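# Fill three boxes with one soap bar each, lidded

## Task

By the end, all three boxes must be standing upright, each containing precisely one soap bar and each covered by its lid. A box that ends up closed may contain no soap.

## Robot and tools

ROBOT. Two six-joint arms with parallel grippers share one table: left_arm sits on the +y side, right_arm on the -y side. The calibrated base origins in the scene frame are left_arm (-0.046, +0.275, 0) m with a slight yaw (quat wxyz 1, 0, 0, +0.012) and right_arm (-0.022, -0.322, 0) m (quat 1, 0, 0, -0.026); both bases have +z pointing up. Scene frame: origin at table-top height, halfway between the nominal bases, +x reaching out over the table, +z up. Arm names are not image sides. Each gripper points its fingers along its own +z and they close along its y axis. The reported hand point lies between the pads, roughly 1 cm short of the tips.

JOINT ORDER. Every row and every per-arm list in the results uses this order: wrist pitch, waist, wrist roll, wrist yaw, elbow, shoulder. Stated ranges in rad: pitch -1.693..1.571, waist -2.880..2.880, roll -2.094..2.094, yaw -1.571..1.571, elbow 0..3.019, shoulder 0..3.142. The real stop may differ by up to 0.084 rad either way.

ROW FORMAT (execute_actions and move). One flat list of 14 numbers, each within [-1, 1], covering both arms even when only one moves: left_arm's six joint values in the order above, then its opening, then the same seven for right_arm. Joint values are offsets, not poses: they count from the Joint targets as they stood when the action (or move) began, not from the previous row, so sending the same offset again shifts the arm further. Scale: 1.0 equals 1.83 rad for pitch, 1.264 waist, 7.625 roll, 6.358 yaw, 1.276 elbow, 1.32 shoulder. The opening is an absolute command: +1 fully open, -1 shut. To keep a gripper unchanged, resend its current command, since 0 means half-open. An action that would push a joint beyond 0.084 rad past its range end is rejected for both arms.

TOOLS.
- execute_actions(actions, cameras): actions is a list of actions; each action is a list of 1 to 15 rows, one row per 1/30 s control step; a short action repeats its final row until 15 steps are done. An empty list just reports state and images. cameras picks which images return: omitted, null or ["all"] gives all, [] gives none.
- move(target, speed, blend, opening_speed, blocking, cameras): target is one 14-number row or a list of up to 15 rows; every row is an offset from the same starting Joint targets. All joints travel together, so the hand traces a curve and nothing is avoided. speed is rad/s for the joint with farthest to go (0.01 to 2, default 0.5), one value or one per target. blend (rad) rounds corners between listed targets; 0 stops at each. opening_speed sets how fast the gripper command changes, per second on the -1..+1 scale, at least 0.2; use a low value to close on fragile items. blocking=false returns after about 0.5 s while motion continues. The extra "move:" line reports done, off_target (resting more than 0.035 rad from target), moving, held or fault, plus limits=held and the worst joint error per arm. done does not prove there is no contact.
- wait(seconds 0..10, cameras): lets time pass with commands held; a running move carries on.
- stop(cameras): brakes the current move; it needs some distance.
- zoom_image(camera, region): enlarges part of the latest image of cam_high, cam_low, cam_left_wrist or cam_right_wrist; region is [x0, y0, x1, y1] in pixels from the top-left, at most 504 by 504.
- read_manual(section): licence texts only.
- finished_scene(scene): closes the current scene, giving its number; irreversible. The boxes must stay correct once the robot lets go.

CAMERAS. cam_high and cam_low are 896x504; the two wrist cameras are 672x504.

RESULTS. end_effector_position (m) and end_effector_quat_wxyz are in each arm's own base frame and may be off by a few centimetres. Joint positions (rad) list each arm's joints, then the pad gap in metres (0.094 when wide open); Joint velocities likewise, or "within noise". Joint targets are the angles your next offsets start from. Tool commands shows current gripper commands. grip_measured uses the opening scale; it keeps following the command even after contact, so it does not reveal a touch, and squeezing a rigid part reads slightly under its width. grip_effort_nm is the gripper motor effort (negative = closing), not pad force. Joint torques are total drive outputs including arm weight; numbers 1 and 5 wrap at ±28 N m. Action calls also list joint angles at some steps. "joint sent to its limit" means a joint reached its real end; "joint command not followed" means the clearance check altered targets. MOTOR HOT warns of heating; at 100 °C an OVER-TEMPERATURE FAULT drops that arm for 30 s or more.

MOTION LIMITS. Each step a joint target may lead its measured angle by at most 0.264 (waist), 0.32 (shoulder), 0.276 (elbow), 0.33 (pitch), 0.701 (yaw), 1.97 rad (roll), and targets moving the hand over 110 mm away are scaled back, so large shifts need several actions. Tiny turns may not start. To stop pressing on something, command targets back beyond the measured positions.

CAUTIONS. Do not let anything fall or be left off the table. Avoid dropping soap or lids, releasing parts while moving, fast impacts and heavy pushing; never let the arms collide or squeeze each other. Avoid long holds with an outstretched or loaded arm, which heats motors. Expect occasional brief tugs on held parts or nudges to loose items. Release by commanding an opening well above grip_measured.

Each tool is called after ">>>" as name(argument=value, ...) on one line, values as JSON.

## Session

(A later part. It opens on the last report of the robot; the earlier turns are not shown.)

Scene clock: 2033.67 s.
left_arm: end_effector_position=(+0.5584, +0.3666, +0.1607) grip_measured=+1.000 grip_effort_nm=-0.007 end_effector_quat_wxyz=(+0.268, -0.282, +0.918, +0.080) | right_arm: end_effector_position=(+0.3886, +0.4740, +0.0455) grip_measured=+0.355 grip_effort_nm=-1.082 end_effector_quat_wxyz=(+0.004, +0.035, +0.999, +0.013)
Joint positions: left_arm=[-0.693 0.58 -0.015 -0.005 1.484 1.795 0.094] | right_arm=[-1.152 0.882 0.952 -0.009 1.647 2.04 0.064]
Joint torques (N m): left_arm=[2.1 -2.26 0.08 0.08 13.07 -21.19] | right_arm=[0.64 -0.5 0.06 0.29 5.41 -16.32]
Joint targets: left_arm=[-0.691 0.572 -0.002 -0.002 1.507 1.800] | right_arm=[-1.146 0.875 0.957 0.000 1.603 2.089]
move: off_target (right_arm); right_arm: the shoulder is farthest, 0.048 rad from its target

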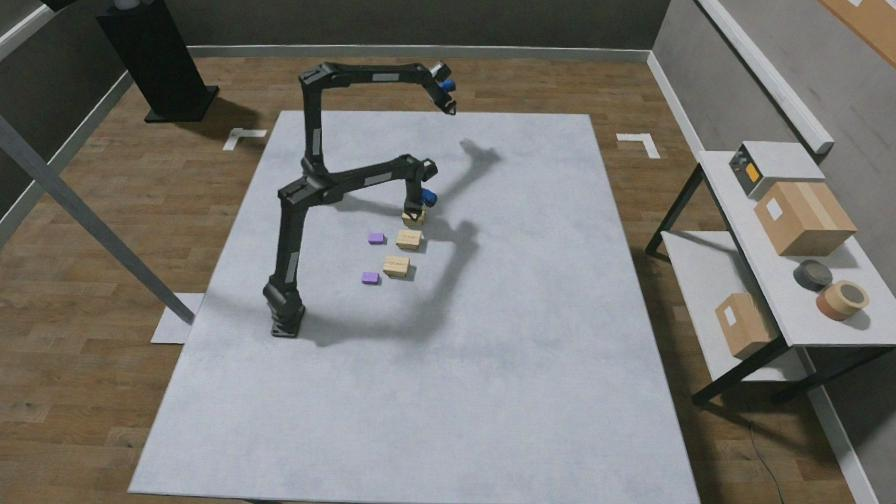

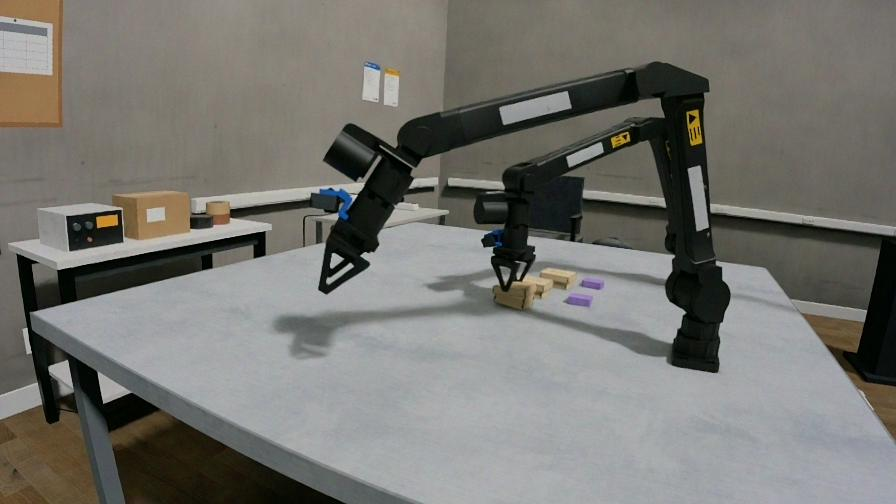

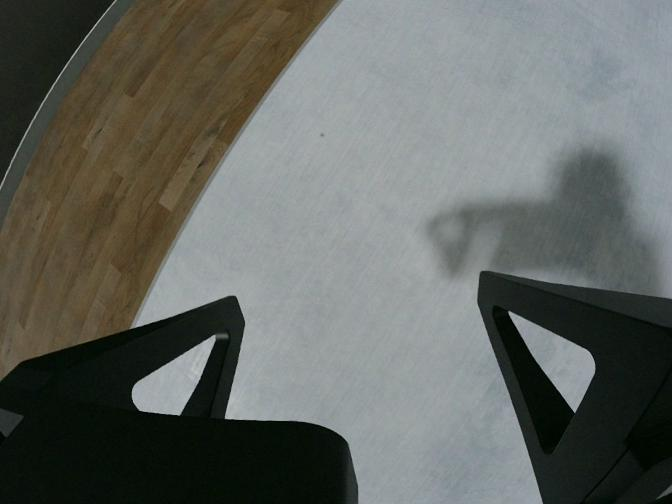

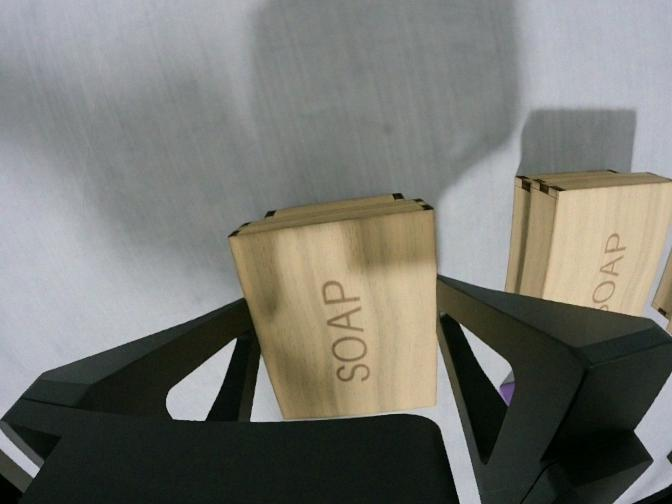

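>>> move(target=[[0,0,0,0,0,0,1, -0.006,0,0,0,0.07,-0.043,0.25],[0,0,0,0,0,0,1, -0.0186,0,0,0,0.087,-0.0525,0.25]], speed=0.05)

>>> zoom_image(camera="cam_low", region=[480, 250, 550, 320])

>>> zoom_image(camera="cam_right_wrist", region=[220, 180, 440, 290])

Scene clock: 2059.00 s.
left_arm: end_effector_position=(+0.5584, +0.3666, +0.1607) grip_measured=+1.000 grip_effort_nm=-0.007 end_effector_quat_wxyz=(+0.268, -0.282, +0.918, +0.080) | right_arm: end_effector_position=(+0.3887, +0.4723, +0.0529) grip_measured=+0.355 grip_effort_nm=-1.082 end_effector_quat_wxyz=(+0.006, +0.035, +0.999, +0.009)
Joint positions: left_arm=[-0.693 0.58 -0.015 -0.005 1.484 1.795 0.094] | right_arm=[-1.172 0.882 0.952 -0.002 1.655 2.032 0.064]
Joint torques (N m): left_arm=[2.1 -2.26 0.08 0.08 13.07 -21.19] | right_arm=[0.18 -0.5 0.06 -0.03 14.08 -21.13]
Joint targets: left_arm=[-0.691 0.572 -0.002 -0.002 1.507 1.800] | right_arm=[-1.180 0.875 0.958 -0.001 1.714 2.019]
move: off_target (right_arm); right_arm: the elbow is farthest, 0.059 rad from its target

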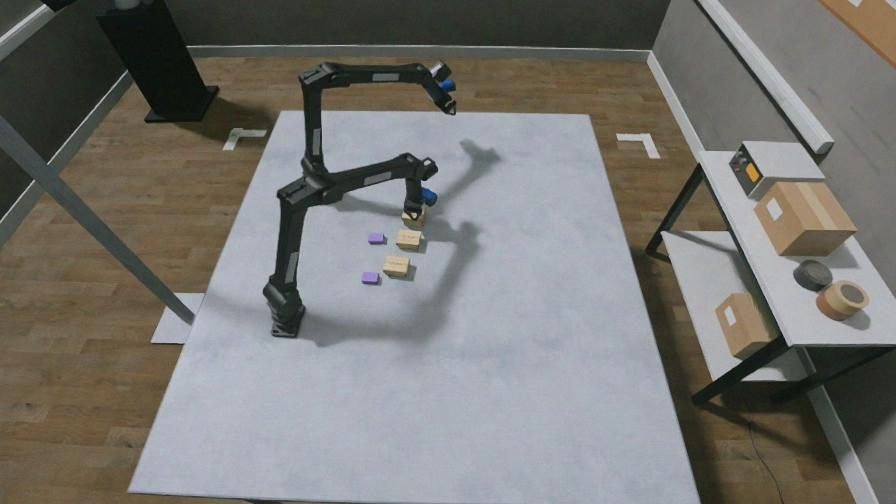

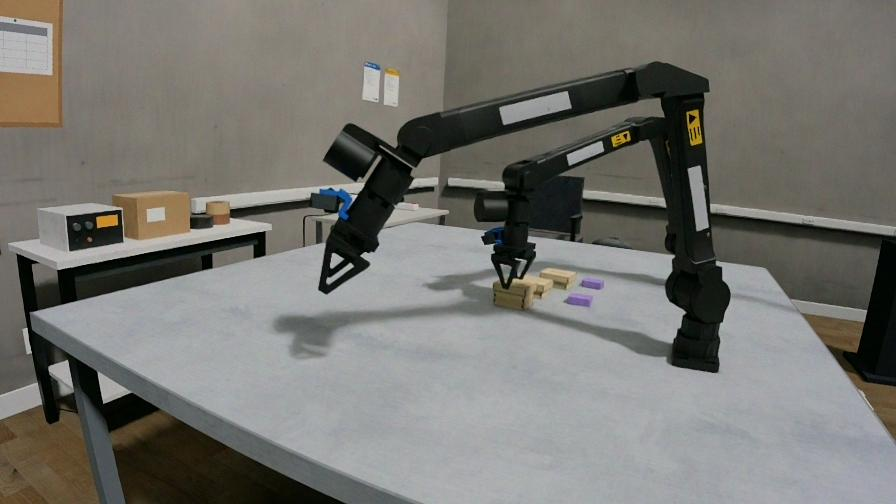

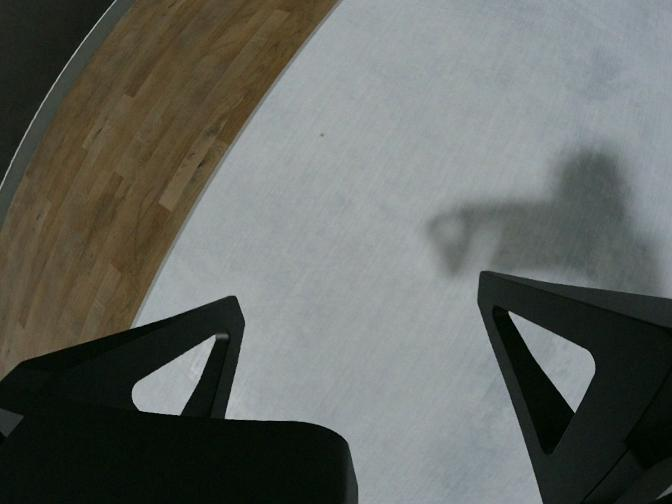

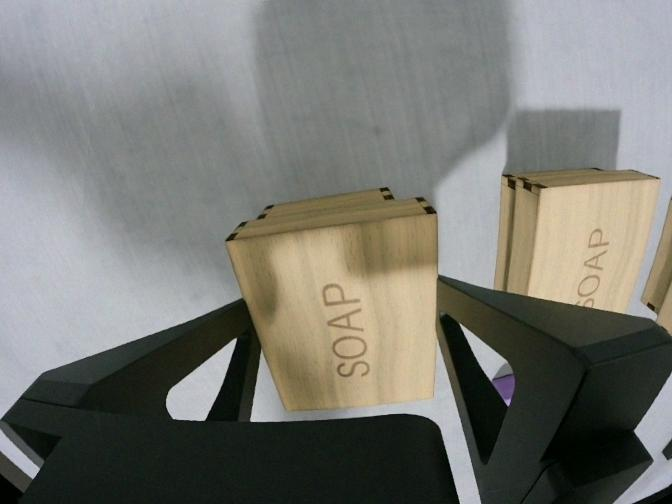

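Scaled by 7.200 from the camera's 896x504 image, which has a finer 1280x720 frame.

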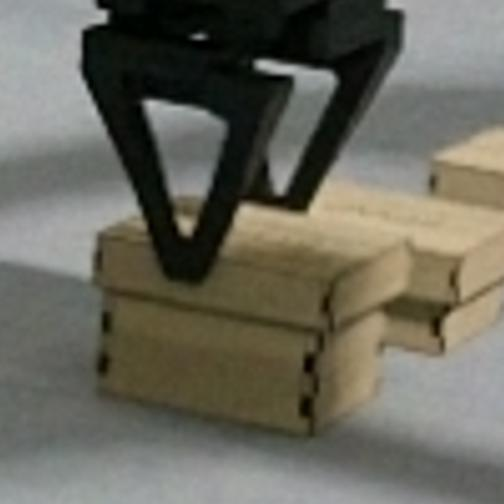

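Scaled by 2.291 from the camera's 672x504 image, which has a finer 960x720 frame.

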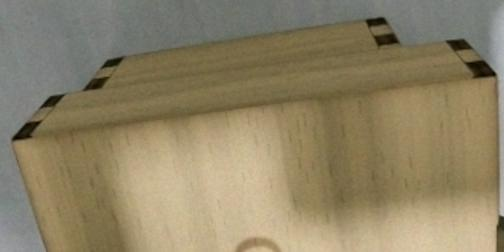

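>>> move(target=[0,0,0,0,0,0,1, -0.0033,0.0123,0,0,0.011,0.035,0.25], speed=0.03)

>>> zoom_image(camera="cam_low", region=[480, 250, 550, 320])

>>> zoom_image(camera="cam_right_wrist", region=[220, 180, 440, 290])

Scene clock: 2100.93 s.
left_arm: end_effector_position=(+0.5584, +0.3666, +0.1607) grip_measured=+1.000 grip_effort_nm=-0.012 end_effector_quat_wxyz=(+0.268, -0.282, +0.918, +0.080) | right_arm: end_effector_position=(+0.3905, +0.4758, +0.0575) grip_measured=+0.355 grip_effort_nm=-1.077 end_effector_quat_wxyz=(+0.008, +0.034, +0.999, +0.012)
Joint positions: left_arm=[-0.693 0.58 -0.015 -0.005 1.484 1.795 0.094] | right_arm=[-1.178 0.884 0.952 -0.002 1.67 2.033 0.064]
Joint torques (N m): left_arm=[2.1 -2.26 0.08 0.08 13.09 -21.25] | right_arm=[0.08 0.79 0.06 -0.04 14.2 -17.44]
Motor temperatures (°C): left_arm=[27 28 29 28 56 43 29] | right_arm=[30 32 28 30 55 43 33]
Heat: left arm: hottest elbow 56 °C; right arm: hottest elbow 55 °C.
Joint targets: left_arm=[-0.691 0.572 -0.002 -0.002 1.507 1.800] | right_arm=[-1.186 0.891 0.958 0.000 1.728 2.066]
move: off_target (right_arm); right_arm: the elbow is farthest, 0.059 rad from its target

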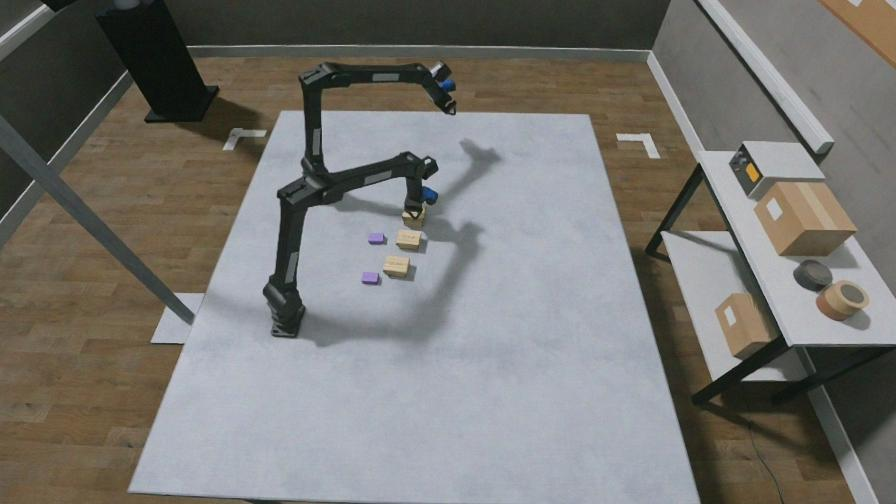

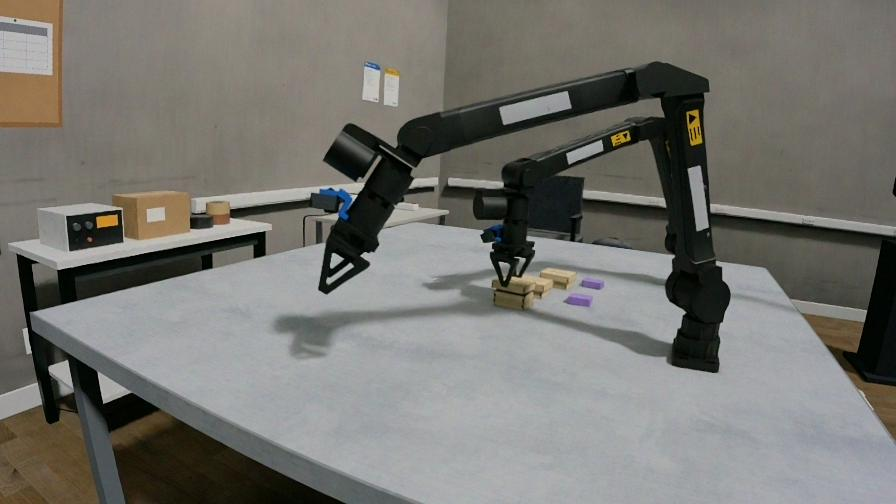

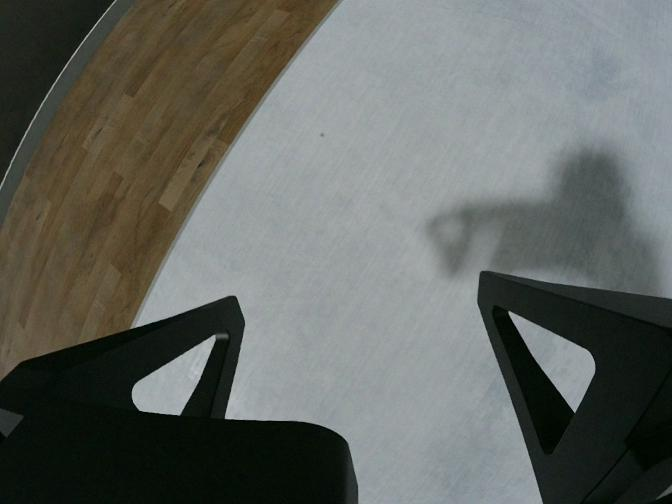

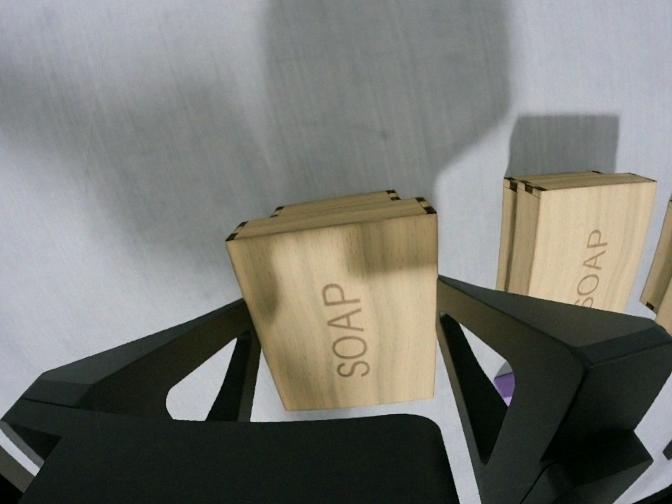

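Scaled by 7.200 from the camera's 896x504 image, which has a finer 1280x720 frame.

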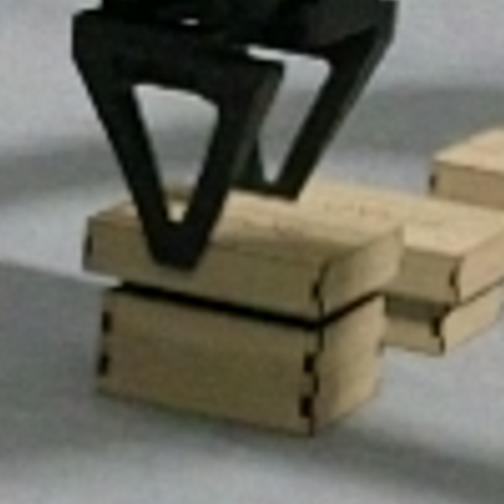

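Scaled by 2.291 from the camera's 672x504 image, which has a finer 960x720 frame.

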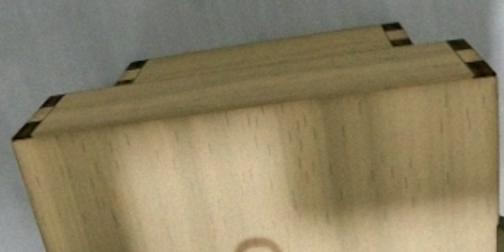

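>>> move(target=[[0,0,0,0,0,0,1, 0.0147,0,0,0,-0.0622,0.002,0.25],[0,0,0,0,0,0,1, 0.021,0,0,0,-0.0675,0.0075,0.25]], speed=0.04)

>>> zoom_image(camera="cam_low", region=[480, 250, 550, 320])

>>> zoom_image(camera="cam_right_wrist", region=[220, 180, 440, 290])

Scene clock: 2125.87 s.
left_arm: end_effector_position=(+0.5584, +0.3666, +0.1607) grip_measured=+1.000 grip_effort_nm=-0.012 end_effector_quat_wxyz=(+0.268, -0.282, +0.918, +0.080) | right_arm: end_effector_position=(+0.3906, +0.4759, +0.0510) grip_measured=+0.355 grip_effort_nm=-1.082 end_effector_quat_wxyz=(+0.008, +0.034, +0.999, +0.013)
Joint positions: left_arm=[-0.693 0.58 -0.015 -0.005 1.484 1.795 0.094] | right_arm=[-1.162 0.884 0.952 -0.002 1.661 2.039 0.064]
Joint torques (N m): left_arm=[2.09 -2.26 0.08 0.08 13.08 -21.25] | right_arm=[0.83 0.73 0.04 -0.05 7.62 -17.38]
Joint targets: left_arm=[-0.691 0.572 -0.002 -0.002 1.507 1.800] | right_arm=[-1.148 0.891 0.958 0.000 1.642 2.076]
move: off_target (right_arm); right_arm: the shoulder is farthest, 0.037 rad from its target

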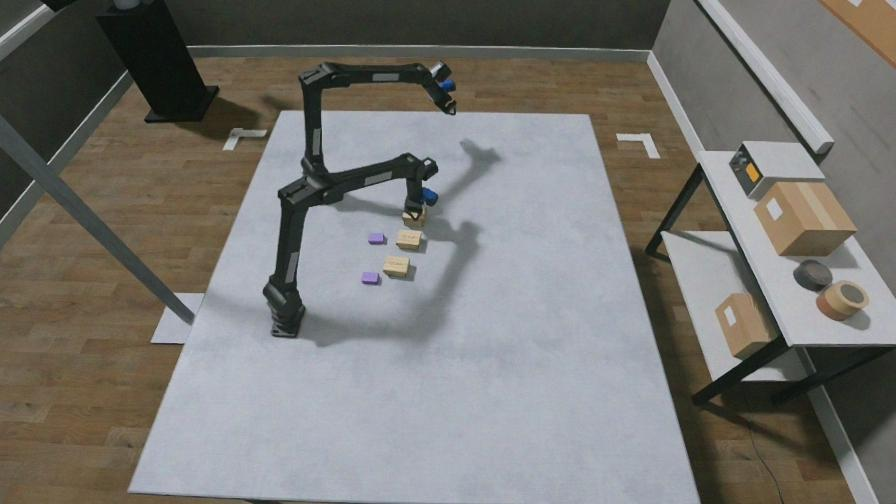

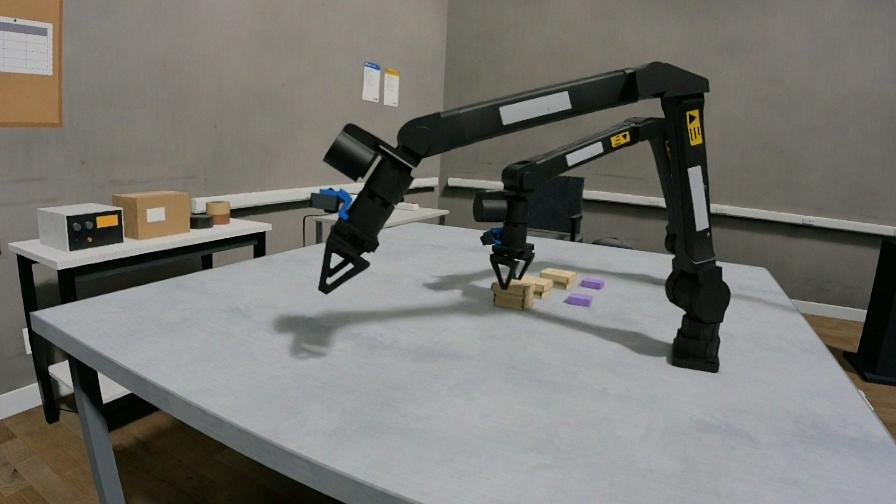

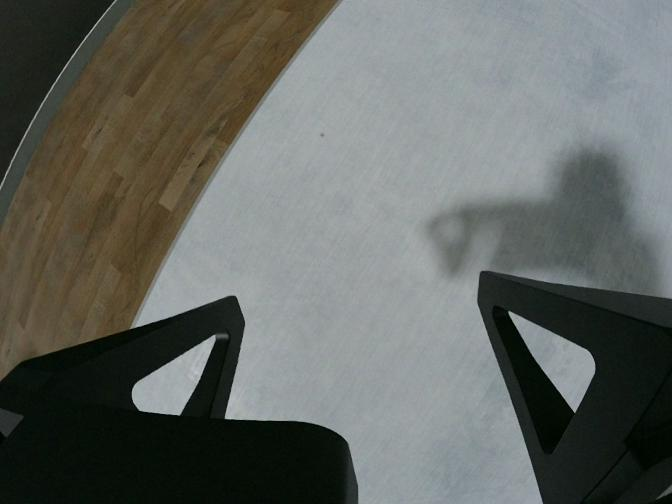

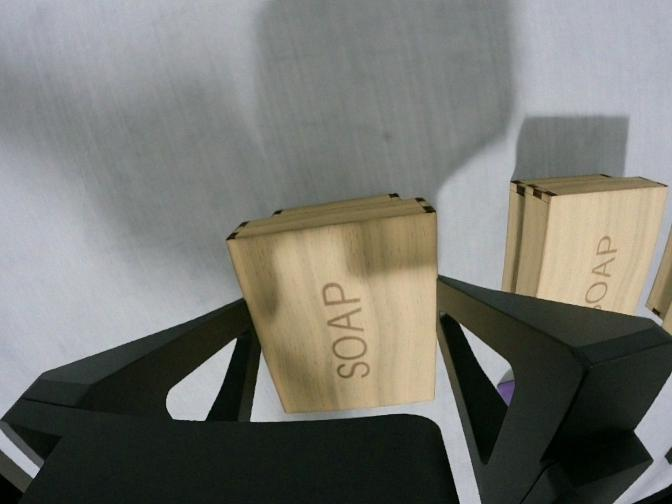

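Scaled by 7.200 from the camera's 896x504 image, which has a finer 1280x720 frame.

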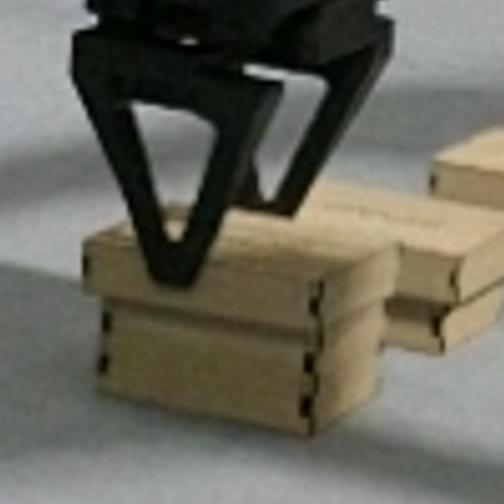

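Scaled by 2.291 from the camera's 672x504 image, which has a finer 960x720 frame.

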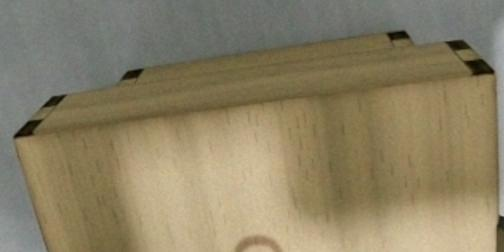

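>>> move(target=[[0,0,0,0,0,0,1, -0.0164,0,0,0,0,0,0.25],[0,0,0,0,0,0,1, -0.0164,0,0,0,-0.008,0.004,0.25]], speed=0.03)

>>> zoom_image(camera="cam_low", region=[480, 250, 550, 320])

>>> zoom_image(camera="cam_right_wrist", region=[220, 180, 440, 290])

Scene clock: 2144.60 s.
left_arm: end_effector_position=(+0.5584, +0.3666, +0.1607) grip_measured=+1.000 grip_effort_nm=-0.007 end_effector_quat_wxyz=(+0.268, -0.282, +0.918, +0.080) | right_arm: end_effector_position=(+0.3893, +0.4743, +0.0500) grip_measured=+0.355 grip_effort_nm=-1.082 end_effector_quat_wxyz=(+0.006, +0.034, +0.999, +0.010)
Joint positions: left_arm=[-0.693 0.58 -0.015 -0.005 1.484 1.795 0.094] | right_arm=[-1.167 0.884 0.952 -0.002 1.658 2.039 0.064]
Joint torques (N m): left_arm=[2.1 -2.26 0.08 0.08 13.08 -21.19] | right_arm=[-0.02 0.73 0.06 -0.05 6.94 -16.85]
Motor temperatures (°C): left_arm=[27 28 29 28 56 43 29] | right_arm=[30 32 28 30 50 38 33]
Heat: left arm: hottest elbow 56 °C; right arm: hottest elbow 50 °C.
Joint targets: left_arm=[-0.691 0.572 -0.002 -0.002 1.507 1.800] | right_arm=[-1.178 0.891 0.958 0.000 1.632 2.081]
move: off_target (right_arm); right_arm: the shoulder is farthest, 0.042 rad from its target

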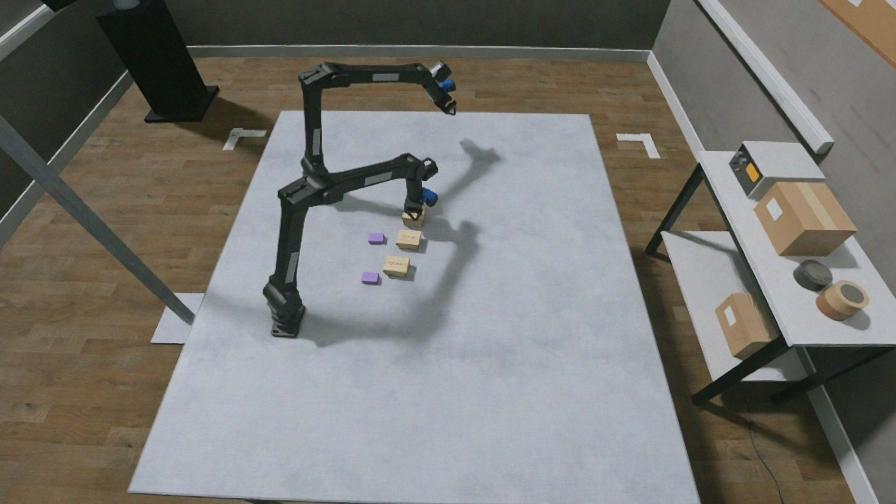

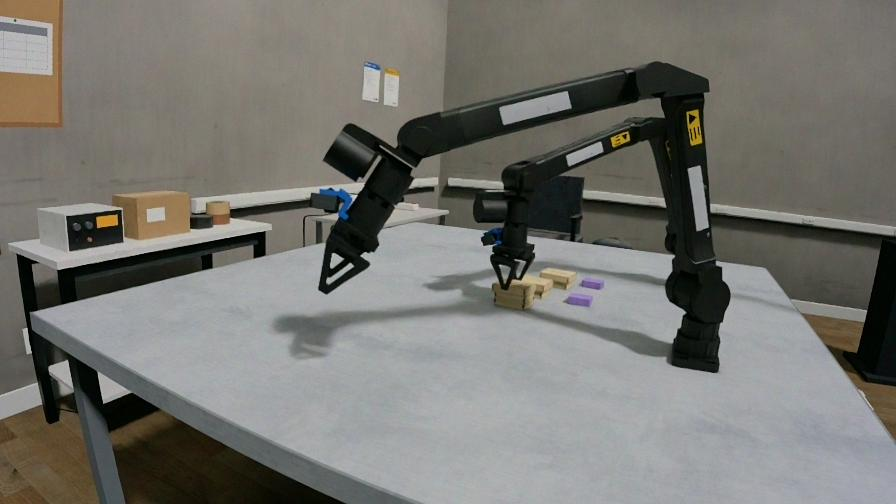

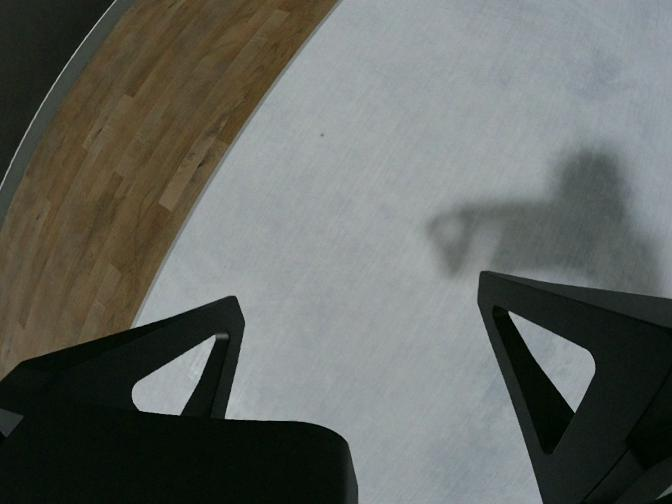

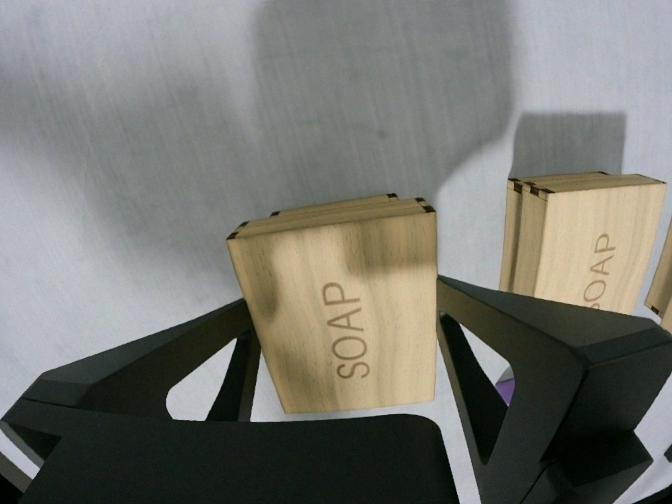

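Scaled by 7.200 from the camera's 896x504 image, which has a finer 1280x720 frame.

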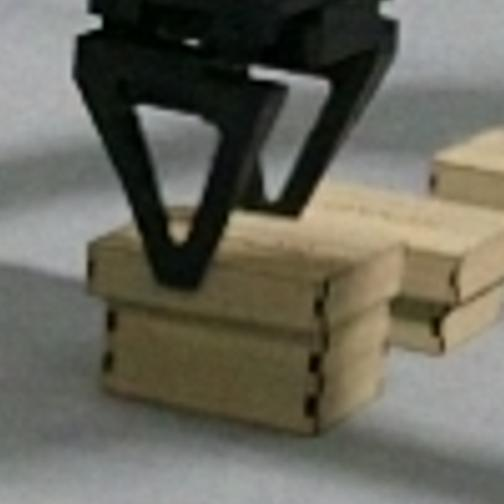

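Scaled by 2.291 from the camera's 672x504 image, which has a finer 960x720 frame.

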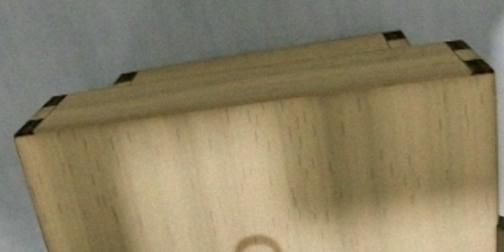

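>>> move(target=[[0,0,0,0,0,0,1, 0,0,0,0,0.055,-0.036,0.25],[0,0,0,0,0,0,1, -0.0022,0.0025,0,0,0.0662,-0.0458,0.25]], speed=0.06)

>>> zoom_image(camera="cam_low", region=[480, 250, 550, 320])

>>> zoom_image(camera="cam_right_wrist", region=[220, 180, 440, 290])

Scene clock: 2169.00 s.
left_arm: end_effector_position=(+0.5584, +0.3666, +0.1607) grip_measured=+1.000 grip_effort_nm=-0.007 end_effector_quat_wxyz=(+0.268, -0.282, +0.918, +0.080) | right_arm: end_effector_position=(+0.3882, +0.4745, +0.0521) grip_measured=+0.355 grip_effort_nm=-1.072 end_effector_quat_wxyz=(+0.006, +0.034, +0.999, +0.009)
Joint positions: left_arm=[-0.693 0.58 -0.015 -0.005 1.484 1.795 0.094] | right_arm=[-1.173 0.885 0.952 -0.002 1.66 2.037 0.064]
Joint torques (N m): left_arm=[2.09 -2.26 0.09 0.08 13.08 -21.25] | right_arm=[-0.03 0.73 0.06 -0.05 13.86 -21.42]
Joint targets: left_arm=[-0.691 0.572 -0.002 -0.002 1.507 1.800] | right_arm=[-1.182 0.894 0.958 0.000 1.716 2.020]
move: off_target (right_arm); right_arm: the elbow is farthest, 0.056 rad from its target

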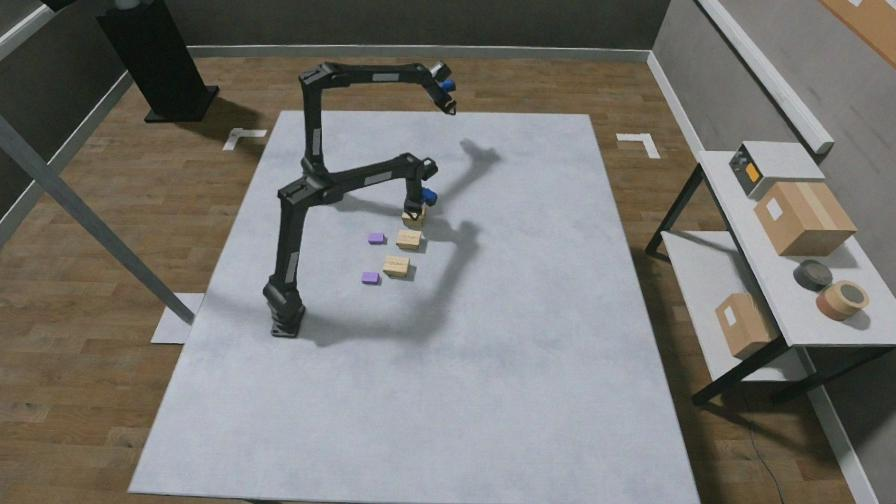

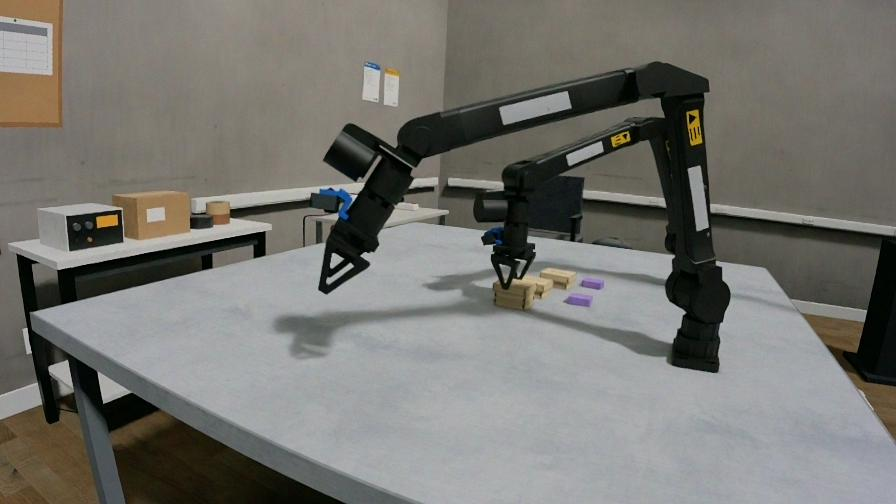

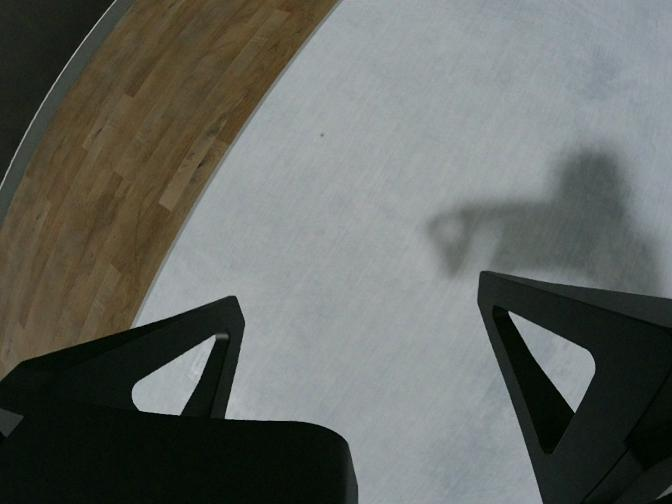

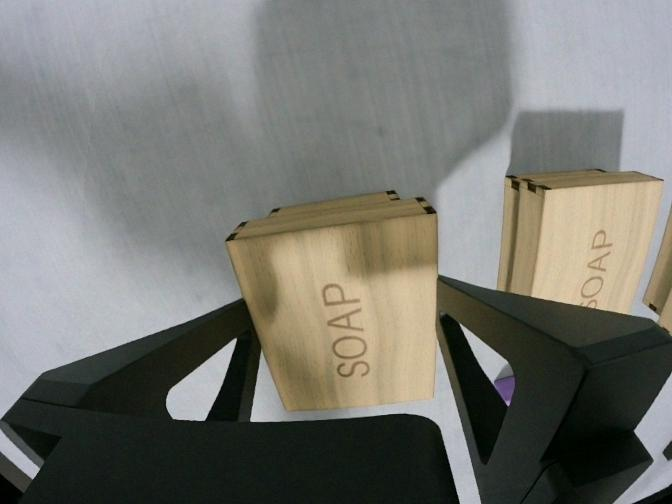

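Scaled by 7.200 from the camera's 896x504 image, which has a finer 1280x720 frame.

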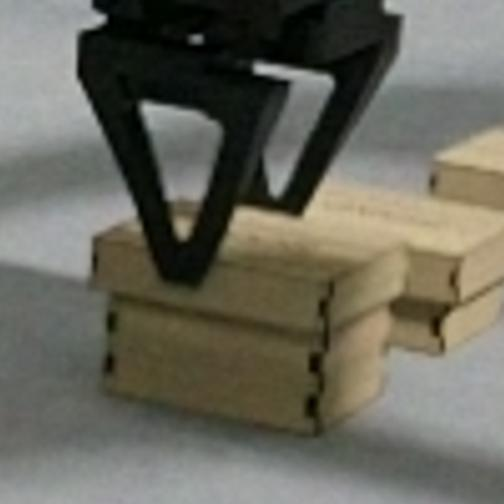

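Scaled by 2.291 from the camera's 672x504 image, which has a finer 960x720 frame.

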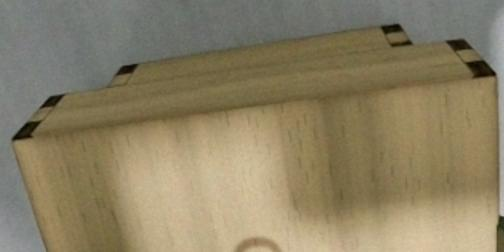

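>>> move(target=[[0,0,0,0,0,0,1, 0,0.0025,0,0,0.004,0.025,0.25],[0,0,0,0,0,0,1, 0.0158,0.0025,0,0,-0.056,0.0366,0.25],[0,0,0,0,0,0,1, 0.02,0.0025,0,0,-0.062,0.0426,0.25]], speed=0.05)

>>> zoom_image(camera="cam_low", region=[480, 250, 550, 320])

>>> zoom_image(camera="cam_right_wrist", region=[220, 180, 440, 290])

Scene clock: 2187.47 s.
left_arm: end_effector_position=(+0.5584, +0.3666, +0.1607) grip_measured=+1.000 grip_effort_nm=-0.007 end_effector_quat_wxyz=(+0.268, -0.282, +0.918, +0.080) | right_arm: end_effector_position=(+0.3877, +0.4773, +0.0518) grip_measured=+0.355 grip_effort_nm=-1.077 end_effector_quat_wxyz=(+0.009, +0.032, +0.999, +0.012)
Joint positions: left_arm=[-0.693 0.58 -0.015 -0.005 1.484 1.795 0.094] | right_arm=[-1.164 0.889 0.952 -0.001 1.659 2.037 0.064]
Joint torques (N m): left_arm=[2.1 -2.2 0.08 0.08 13.08 -21.19] | right_arm=[1.02 0.79 0.06 -0.07 7.23 -16.97]
Joint targets: left_arm=[-0.691 0.572 -0.002 -0.002 1.507 1.800] | right_arm=[-1.145 0.897 0.958 0.000 1.637 2.077]
move: off_target (right_arm); right_arm: the shoulder is farthest, 0.040 rad from its target

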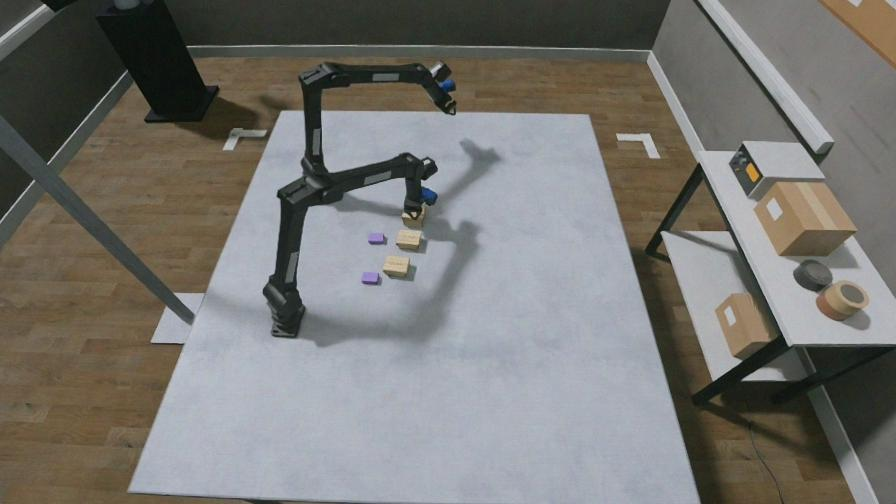

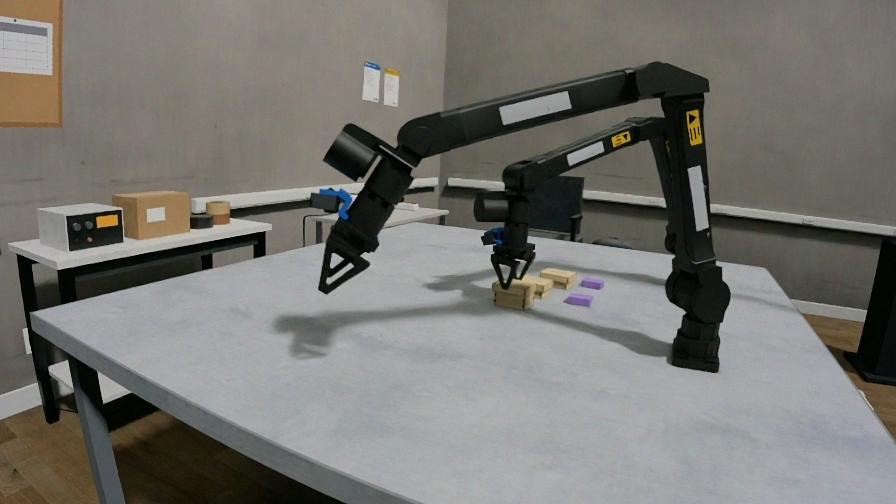

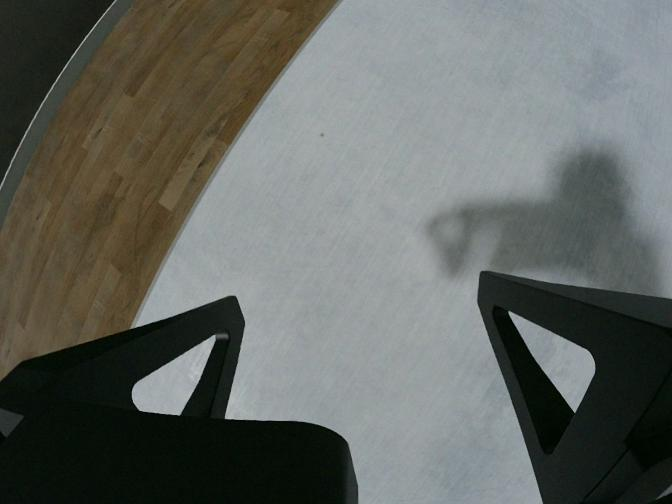

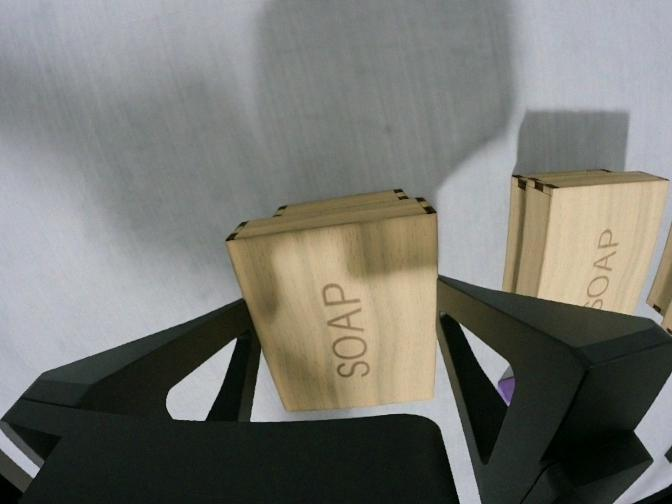

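Scaled by 7.200 from the camera's 896x504 image, which has a finer 1280x720 frame.

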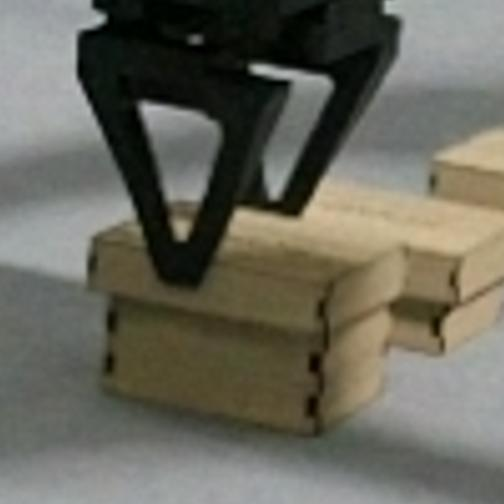

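Scaled by 2.291 from the camera's 672x504 image, which has a finer 960x720 frame.

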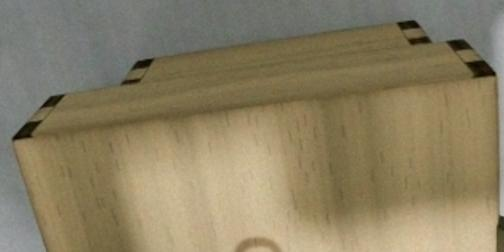

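>>> move(target=[[0,0,0,0,0,0,1, 0,0,0,0,0.035,-0.015,0.25],[0,0,0,0,0,0,1, -0.018,-0.0146,0,0,0.035,-0.015,0.25]], speed=0.05)

>>> zoom_image(camera="cam_low", region=[480, 250, 550, 320])

>>> zoom_image(camera="cam_right_wrist", region=[220, 180, 440, 290])

Scene clock: 2199.17 s.
left_arm: end_effector_position=(+0.5584, +0.3666, +0.1607) grip_measured=+1.000 grip_effort_nm=-0.007 end_effector_quat_wxyz=(+0.268, -0.282, +0.918, +0.080) | right_arm: end_effector_position=(+0.3889, +0.4758, +0.0517) grip_measured=+0.355 grip_effort_nm=-1.077 end_effector_quat_wxyz=(+0.008, +0.033, +0.999, +0.011)
Joint positions: left_arm=[-0.693 0.58 -0.015 -0.005 1.484 1.795 0.094] | right_arm=[-1.165 0.886 0.952 -0.001 1.659 2.037 0.064]
Joint torques (N m): left_arm=[2.1 -2.26 0.08 0.08 13.09 -21.25] | right_arm=[-0.08 -0.56 0.06 -0.11 11.07 -18.61]
Joint targets: left_arm=[-0.691 0.572 -0.002 -0.002 1.507 1.800] | right_arm=[-1.178 0.879 0.958 -0.001 1.682 2.057]
move: done

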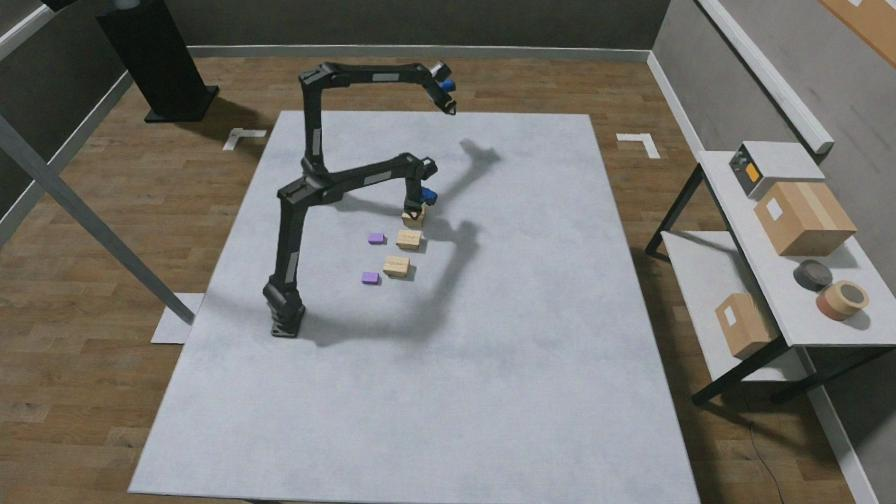

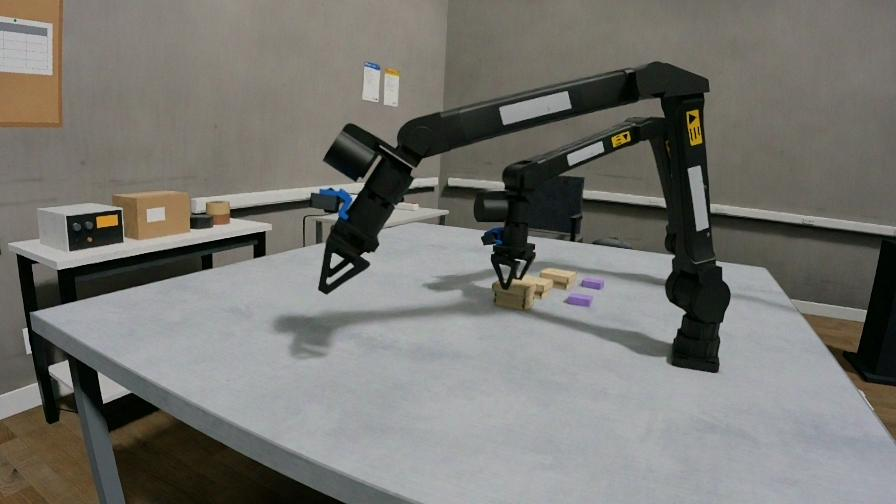

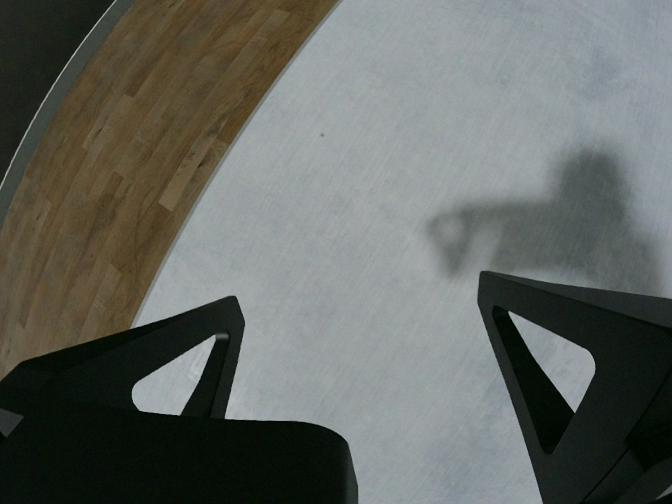

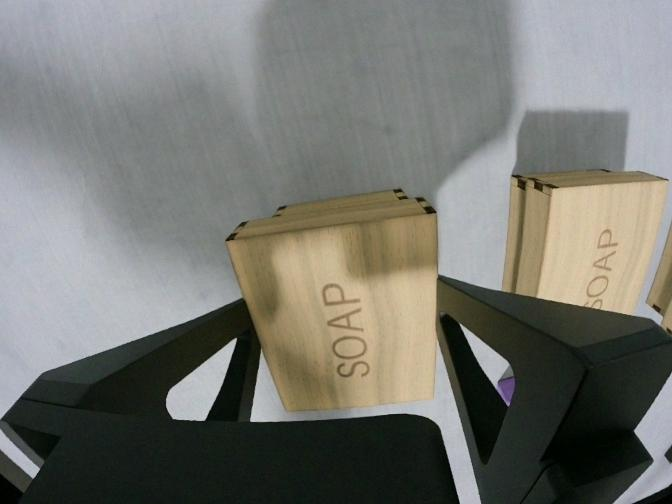

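Scaled by 7.200 from the camera's 896x504 image, which has a finer 1280x720 frame.

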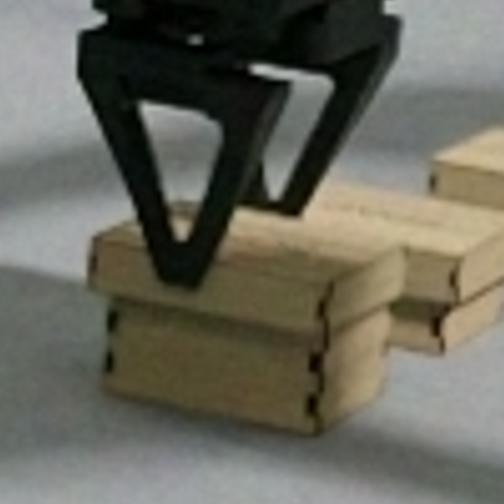

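Scaled by 2.291 from the camera's 672x504 image, which has a finer 960x720 frame.

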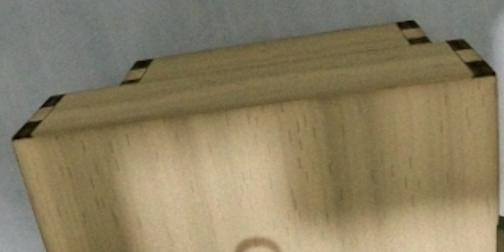

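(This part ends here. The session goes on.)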